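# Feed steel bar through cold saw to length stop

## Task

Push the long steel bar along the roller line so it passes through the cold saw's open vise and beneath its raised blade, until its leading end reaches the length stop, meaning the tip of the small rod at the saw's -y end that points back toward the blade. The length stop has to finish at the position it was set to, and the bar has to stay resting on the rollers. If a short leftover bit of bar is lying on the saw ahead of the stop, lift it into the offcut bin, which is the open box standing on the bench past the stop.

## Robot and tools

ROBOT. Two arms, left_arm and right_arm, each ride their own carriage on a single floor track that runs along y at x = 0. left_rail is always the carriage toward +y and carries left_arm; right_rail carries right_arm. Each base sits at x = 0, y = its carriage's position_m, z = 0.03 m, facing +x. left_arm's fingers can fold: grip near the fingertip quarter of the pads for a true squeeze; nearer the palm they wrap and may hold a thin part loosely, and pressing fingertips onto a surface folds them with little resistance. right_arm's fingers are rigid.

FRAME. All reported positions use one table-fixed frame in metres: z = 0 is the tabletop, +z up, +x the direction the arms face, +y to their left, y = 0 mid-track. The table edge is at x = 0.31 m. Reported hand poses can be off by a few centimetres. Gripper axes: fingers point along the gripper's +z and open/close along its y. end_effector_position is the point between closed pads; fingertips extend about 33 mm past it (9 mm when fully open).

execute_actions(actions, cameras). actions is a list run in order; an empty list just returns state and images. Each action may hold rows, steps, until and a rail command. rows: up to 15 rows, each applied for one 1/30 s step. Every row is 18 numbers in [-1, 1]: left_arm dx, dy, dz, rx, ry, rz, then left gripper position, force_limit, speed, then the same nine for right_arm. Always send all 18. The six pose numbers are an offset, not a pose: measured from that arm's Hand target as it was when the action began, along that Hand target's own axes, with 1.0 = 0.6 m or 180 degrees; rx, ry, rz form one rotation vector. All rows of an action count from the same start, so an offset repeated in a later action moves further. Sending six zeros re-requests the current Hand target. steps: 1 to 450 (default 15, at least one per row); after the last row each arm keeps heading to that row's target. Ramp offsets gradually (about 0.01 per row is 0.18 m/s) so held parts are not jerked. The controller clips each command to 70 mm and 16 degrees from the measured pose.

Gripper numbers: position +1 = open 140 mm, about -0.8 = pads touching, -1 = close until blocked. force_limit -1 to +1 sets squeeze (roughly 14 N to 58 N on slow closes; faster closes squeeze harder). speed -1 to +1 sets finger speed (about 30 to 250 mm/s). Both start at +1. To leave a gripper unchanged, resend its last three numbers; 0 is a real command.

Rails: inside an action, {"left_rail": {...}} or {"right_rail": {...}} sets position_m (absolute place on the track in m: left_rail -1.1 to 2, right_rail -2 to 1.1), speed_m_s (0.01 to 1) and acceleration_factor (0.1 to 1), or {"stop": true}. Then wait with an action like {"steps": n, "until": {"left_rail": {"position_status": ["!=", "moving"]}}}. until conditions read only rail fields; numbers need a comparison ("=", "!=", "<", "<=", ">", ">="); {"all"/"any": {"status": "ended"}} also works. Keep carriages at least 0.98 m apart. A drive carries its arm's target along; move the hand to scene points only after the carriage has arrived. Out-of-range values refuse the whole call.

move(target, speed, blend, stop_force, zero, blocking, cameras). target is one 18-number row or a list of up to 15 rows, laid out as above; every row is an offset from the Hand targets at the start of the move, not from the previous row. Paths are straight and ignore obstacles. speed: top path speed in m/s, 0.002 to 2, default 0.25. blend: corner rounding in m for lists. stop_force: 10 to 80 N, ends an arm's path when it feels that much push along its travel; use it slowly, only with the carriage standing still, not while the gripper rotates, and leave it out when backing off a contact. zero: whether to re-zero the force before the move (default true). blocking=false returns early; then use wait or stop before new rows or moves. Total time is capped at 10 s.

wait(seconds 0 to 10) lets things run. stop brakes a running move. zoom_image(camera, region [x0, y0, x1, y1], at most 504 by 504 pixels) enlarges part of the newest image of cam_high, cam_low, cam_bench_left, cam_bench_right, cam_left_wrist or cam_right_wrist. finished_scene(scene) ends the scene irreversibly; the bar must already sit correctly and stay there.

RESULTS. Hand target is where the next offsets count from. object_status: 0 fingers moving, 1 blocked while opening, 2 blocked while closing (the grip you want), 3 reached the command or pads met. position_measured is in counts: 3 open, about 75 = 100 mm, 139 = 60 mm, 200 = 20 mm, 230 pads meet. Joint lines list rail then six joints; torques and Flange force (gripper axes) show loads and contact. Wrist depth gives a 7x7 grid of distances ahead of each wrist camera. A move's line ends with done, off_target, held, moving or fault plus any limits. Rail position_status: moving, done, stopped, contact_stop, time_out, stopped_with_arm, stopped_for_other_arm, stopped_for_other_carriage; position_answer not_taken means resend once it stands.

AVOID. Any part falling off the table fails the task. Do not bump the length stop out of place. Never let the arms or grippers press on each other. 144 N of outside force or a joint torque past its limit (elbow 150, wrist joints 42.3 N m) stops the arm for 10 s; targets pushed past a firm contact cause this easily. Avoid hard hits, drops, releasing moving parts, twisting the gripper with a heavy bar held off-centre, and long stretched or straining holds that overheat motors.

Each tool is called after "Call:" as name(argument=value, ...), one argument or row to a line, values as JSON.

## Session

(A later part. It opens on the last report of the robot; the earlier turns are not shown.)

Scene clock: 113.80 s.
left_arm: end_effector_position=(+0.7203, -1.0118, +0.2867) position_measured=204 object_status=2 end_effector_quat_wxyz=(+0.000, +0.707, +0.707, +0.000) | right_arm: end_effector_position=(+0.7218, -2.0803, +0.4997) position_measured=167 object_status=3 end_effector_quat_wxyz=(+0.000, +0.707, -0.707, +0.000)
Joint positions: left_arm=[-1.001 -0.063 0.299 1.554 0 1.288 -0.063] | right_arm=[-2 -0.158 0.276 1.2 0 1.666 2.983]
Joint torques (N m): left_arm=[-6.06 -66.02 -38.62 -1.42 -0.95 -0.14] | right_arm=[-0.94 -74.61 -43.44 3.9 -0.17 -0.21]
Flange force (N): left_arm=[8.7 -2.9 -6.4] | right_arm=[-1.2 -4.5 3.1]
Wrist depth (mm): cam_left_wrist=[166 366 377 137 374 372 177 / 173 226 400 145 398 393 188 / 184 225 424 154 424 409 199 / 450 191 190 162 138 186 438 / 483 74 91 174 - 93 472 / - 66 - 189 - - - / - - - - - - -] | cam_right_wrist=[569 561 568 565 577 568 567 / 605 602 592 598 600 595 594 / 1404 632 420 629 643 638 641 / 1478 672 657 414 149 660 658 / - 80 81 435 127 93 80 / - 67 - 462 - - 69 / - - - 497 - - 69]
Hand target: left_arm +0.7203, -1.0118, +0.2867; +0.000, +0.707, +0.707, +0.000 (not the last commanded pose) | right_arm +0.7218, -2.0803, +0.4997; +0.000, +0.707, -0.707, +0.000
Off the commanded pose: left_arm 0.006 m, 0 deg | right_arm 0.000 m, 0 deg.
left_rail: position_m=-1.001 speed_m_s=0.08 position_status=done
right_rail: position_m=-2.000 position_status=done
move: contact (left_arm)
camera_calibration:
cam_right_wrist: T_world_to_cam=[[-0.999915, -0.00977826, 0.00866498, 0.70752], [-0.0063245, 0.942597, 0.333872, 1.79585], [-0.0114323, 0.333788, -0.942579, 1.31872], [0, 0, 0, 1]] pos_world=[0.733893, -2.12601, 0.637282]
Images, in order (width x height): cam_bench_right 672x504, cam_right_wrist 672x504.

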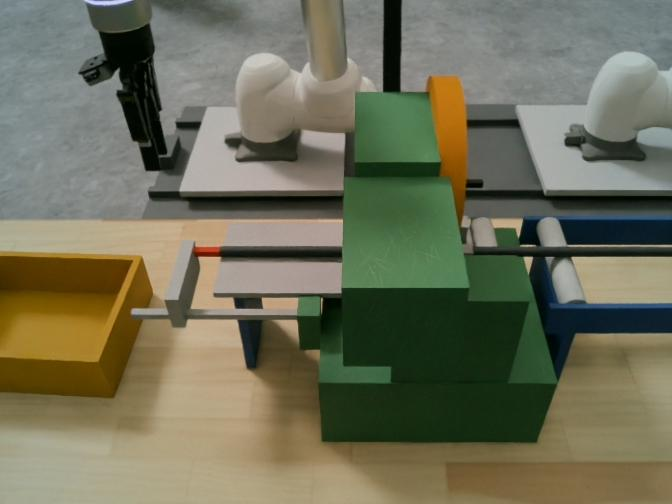

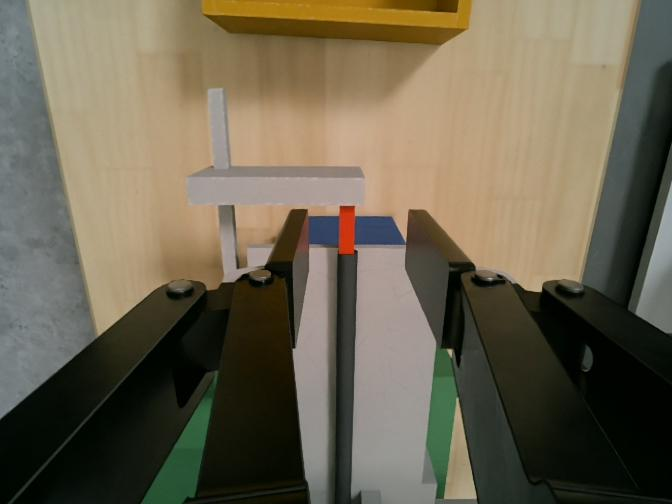

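Call:
execute_actions(
  actions=[
    {"rows":[[0,0,0,0,0,0,-0.1,0.5,-1,0,0,0,0,0,0,-0.3,0,-1]],"steps":60},
  ],
  cameras=[],
)

Call:
move(
  target=[0,0,-0.15,0,0,0,-0.1,0.5,-1,0,0,0,0,0,0,-0.3,0,-1],
  speed=0.15,
  cameras=["cam_bench_right","cam_high","cam_right_wrist"],
)

Call:
zoom_image(
  camera="cam_bench_right",
  region=[160, 220, 280, 290],
)

Scene clock: 125.20 s.
left_arm: end_effector_position=(+0.7203, -1.0118, +0.2867) position_measured=141 object_status=3 end_effector_quat_wxyz=(+0.000, +0.707, +0.707, +0.000) | right_arm: end_effector_position=(+0.7218, -2.0803, +0.4997) position_measured=167 object_status=3 end_effector_quat_wxyz=(+0.000, +0.707, -0.707, +0.000)
Joint positions: left_arm=[-1.001 -0.063 0.299 1.554 0 1.288 -0.063] | right_arm=[-2 -0.158 0.276 1.2 0 1.666 2.983]
Joint torques (N m): left_arm=[4.43 -68.76 -38.83 3.71 0.24 -0.11] | right_arm=[-0.73 -74.86 -43.39 3.92 -0.18 -0.24]
Flange force (N): left_arm=[-5.9 -1.5 -3.6] | right_arm=[-0.7 -5.2 2.8]
Wrist depth (mm): cam_left_wrist=[166 365 378 137 372 367 178 / 173 226 396 146 397 388 188 / 184 225 422 153 426 409 199 / 453 189 149 170 158 186 437 / - 85 119 184 481 88 87 / - - 516 497 519 - 74 / - - - 402 437 - -] | cam_right_wrist=[565 568 577 557 577 564 564 / 598 602 594 605 602 595 608 / 1345 631 416 624 640 634 647 / 1449 668 649 416 149 674 627 / - 80 81 432 127 87 80 / - 67 - 464 - - 69 / - - - 495 - - 69]
Hand target: left_arm +0.7203, -1.0118, +0.2867; +0.000, +0.707, +0.707, +0.000 | right_arm +0.7218, -2.0803, +0.4997; +0.000, +0.707, -0.707, +0.000
Off the commanded pose: left_arm 0.000 m, 0 deg | right_arm 0.000 m, 0 deg.
left_rail: position_m=-1.001 speed_m_s=0.08 position_status=done
right_rail: position_m=-2.000 position_status=done
No camera images: "cameras" was empty.

Scene clock: 126.13 s.
left_arm: end_effector_position=(+0.7202, -1.0118, +0.3767) position_measured=141 object_status=3 end_effector_quat_wxyz=(+0.000, +0.707, +0.707, +0.000) | right_arm: end_effector_position=(+0.7218, -2.0803, +0.4997) position_measured=167 object_status=3 end_effector_quat_wxyz=(+0.000, +0.707, -0.707, +0.000)
Joint positions: left_arm=[-1.001 -0.063 0.269 1.429 0 1.444 -0.063] | right_arm=[-2 -0.158 0.276 1.2 0 1.666 2.983]
Joint torques (N m): left_arm=[4.17 -67.09 -39.95 3.82 0.32 -0.06] | right_arm=[-0.51 -74.8 -43.37 3.92 -0.18 -0.21]
Flange force (N): left_arm=[-5.8 -0.4 -3.1] | right_arm=[-0.8 -5.0 2.7]
Wrist depth (mm): cam_left_wrist=[456 264 456 443 457 276 456 / 481 287 484 474 484 300 488 / 516 506 501 273 500 330 513 / 540 548 149 272 138 535 554 / - 85 119 585 580 88 87 / - - 543 523 545 - 74 / - - - 458 454 - -] | cam_right_wrist=[567 571 574 598 580 567 554 / 598 595 592 595 600 605 598 / 1361 632 624 612 643 641 653 / 1529 668 664 416 149 670 668 / - 80 80 433 127 93 80 / - 67 - 466 - - 69 / - - - 498 - - 69]
Hand target: left_arm +0.7203, -1.0118, +0.3767; +0.000, +0.707, +0.707, +0.000 | right_arm +0.7218, -2.0803, +0.4997; +0.000, +0.707, -0.707, +0.000
Off the commanded pose: left_arm 0.000 m, 0 deg | right_arm 0.000 m, 0 deg.
left_rail: position_m=-1.001 speed_m_s=0.08 position_status=done
right_rail: position_m=-2.000 position_status=done
move: done
camera_calibration:
cam_right_wrist: T_world_to_cam=[[-0.999915, -0.00977826, 0.00866498, 0.70752], [-0.0063245, 0.942597, 0.333872, 1.79585], [-0.0114323, 0.333788, -0.942579, 1.31872], [0, 0, 0, 1]] pos_world=[0.733893, -2.12601, 0.637282]
Images, in order (width x height): cam_high 672x504, cam_bench_right 672x504, cam_right_wrist 672x504.

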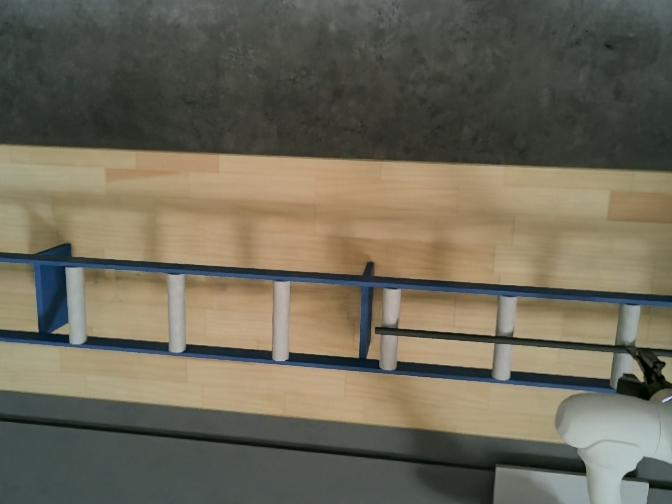

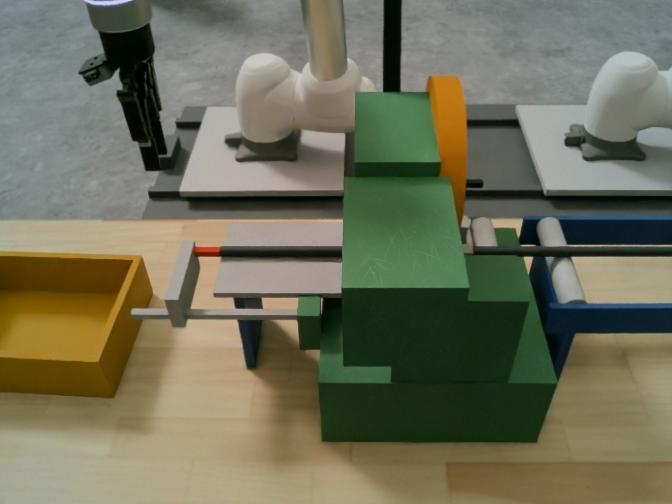

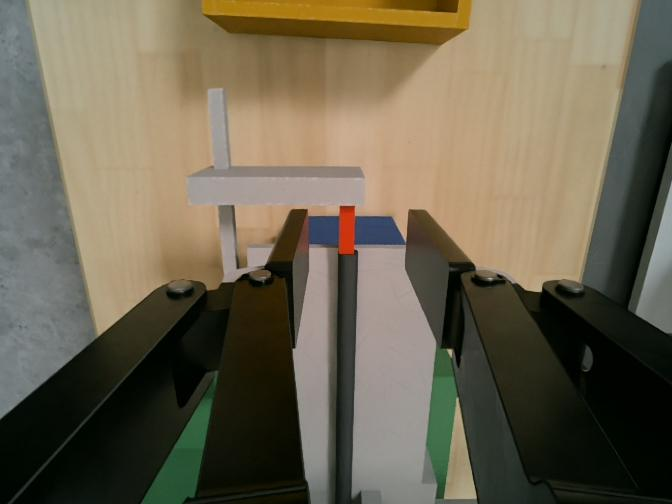

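Scaled by 4.200 from the camera's 672x504 image, which has a finer 960x720 frame.

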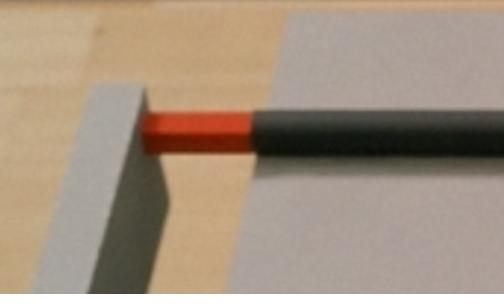

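Call:
finished_scene(
  scene=3,
)

The scene is finished: the task was done.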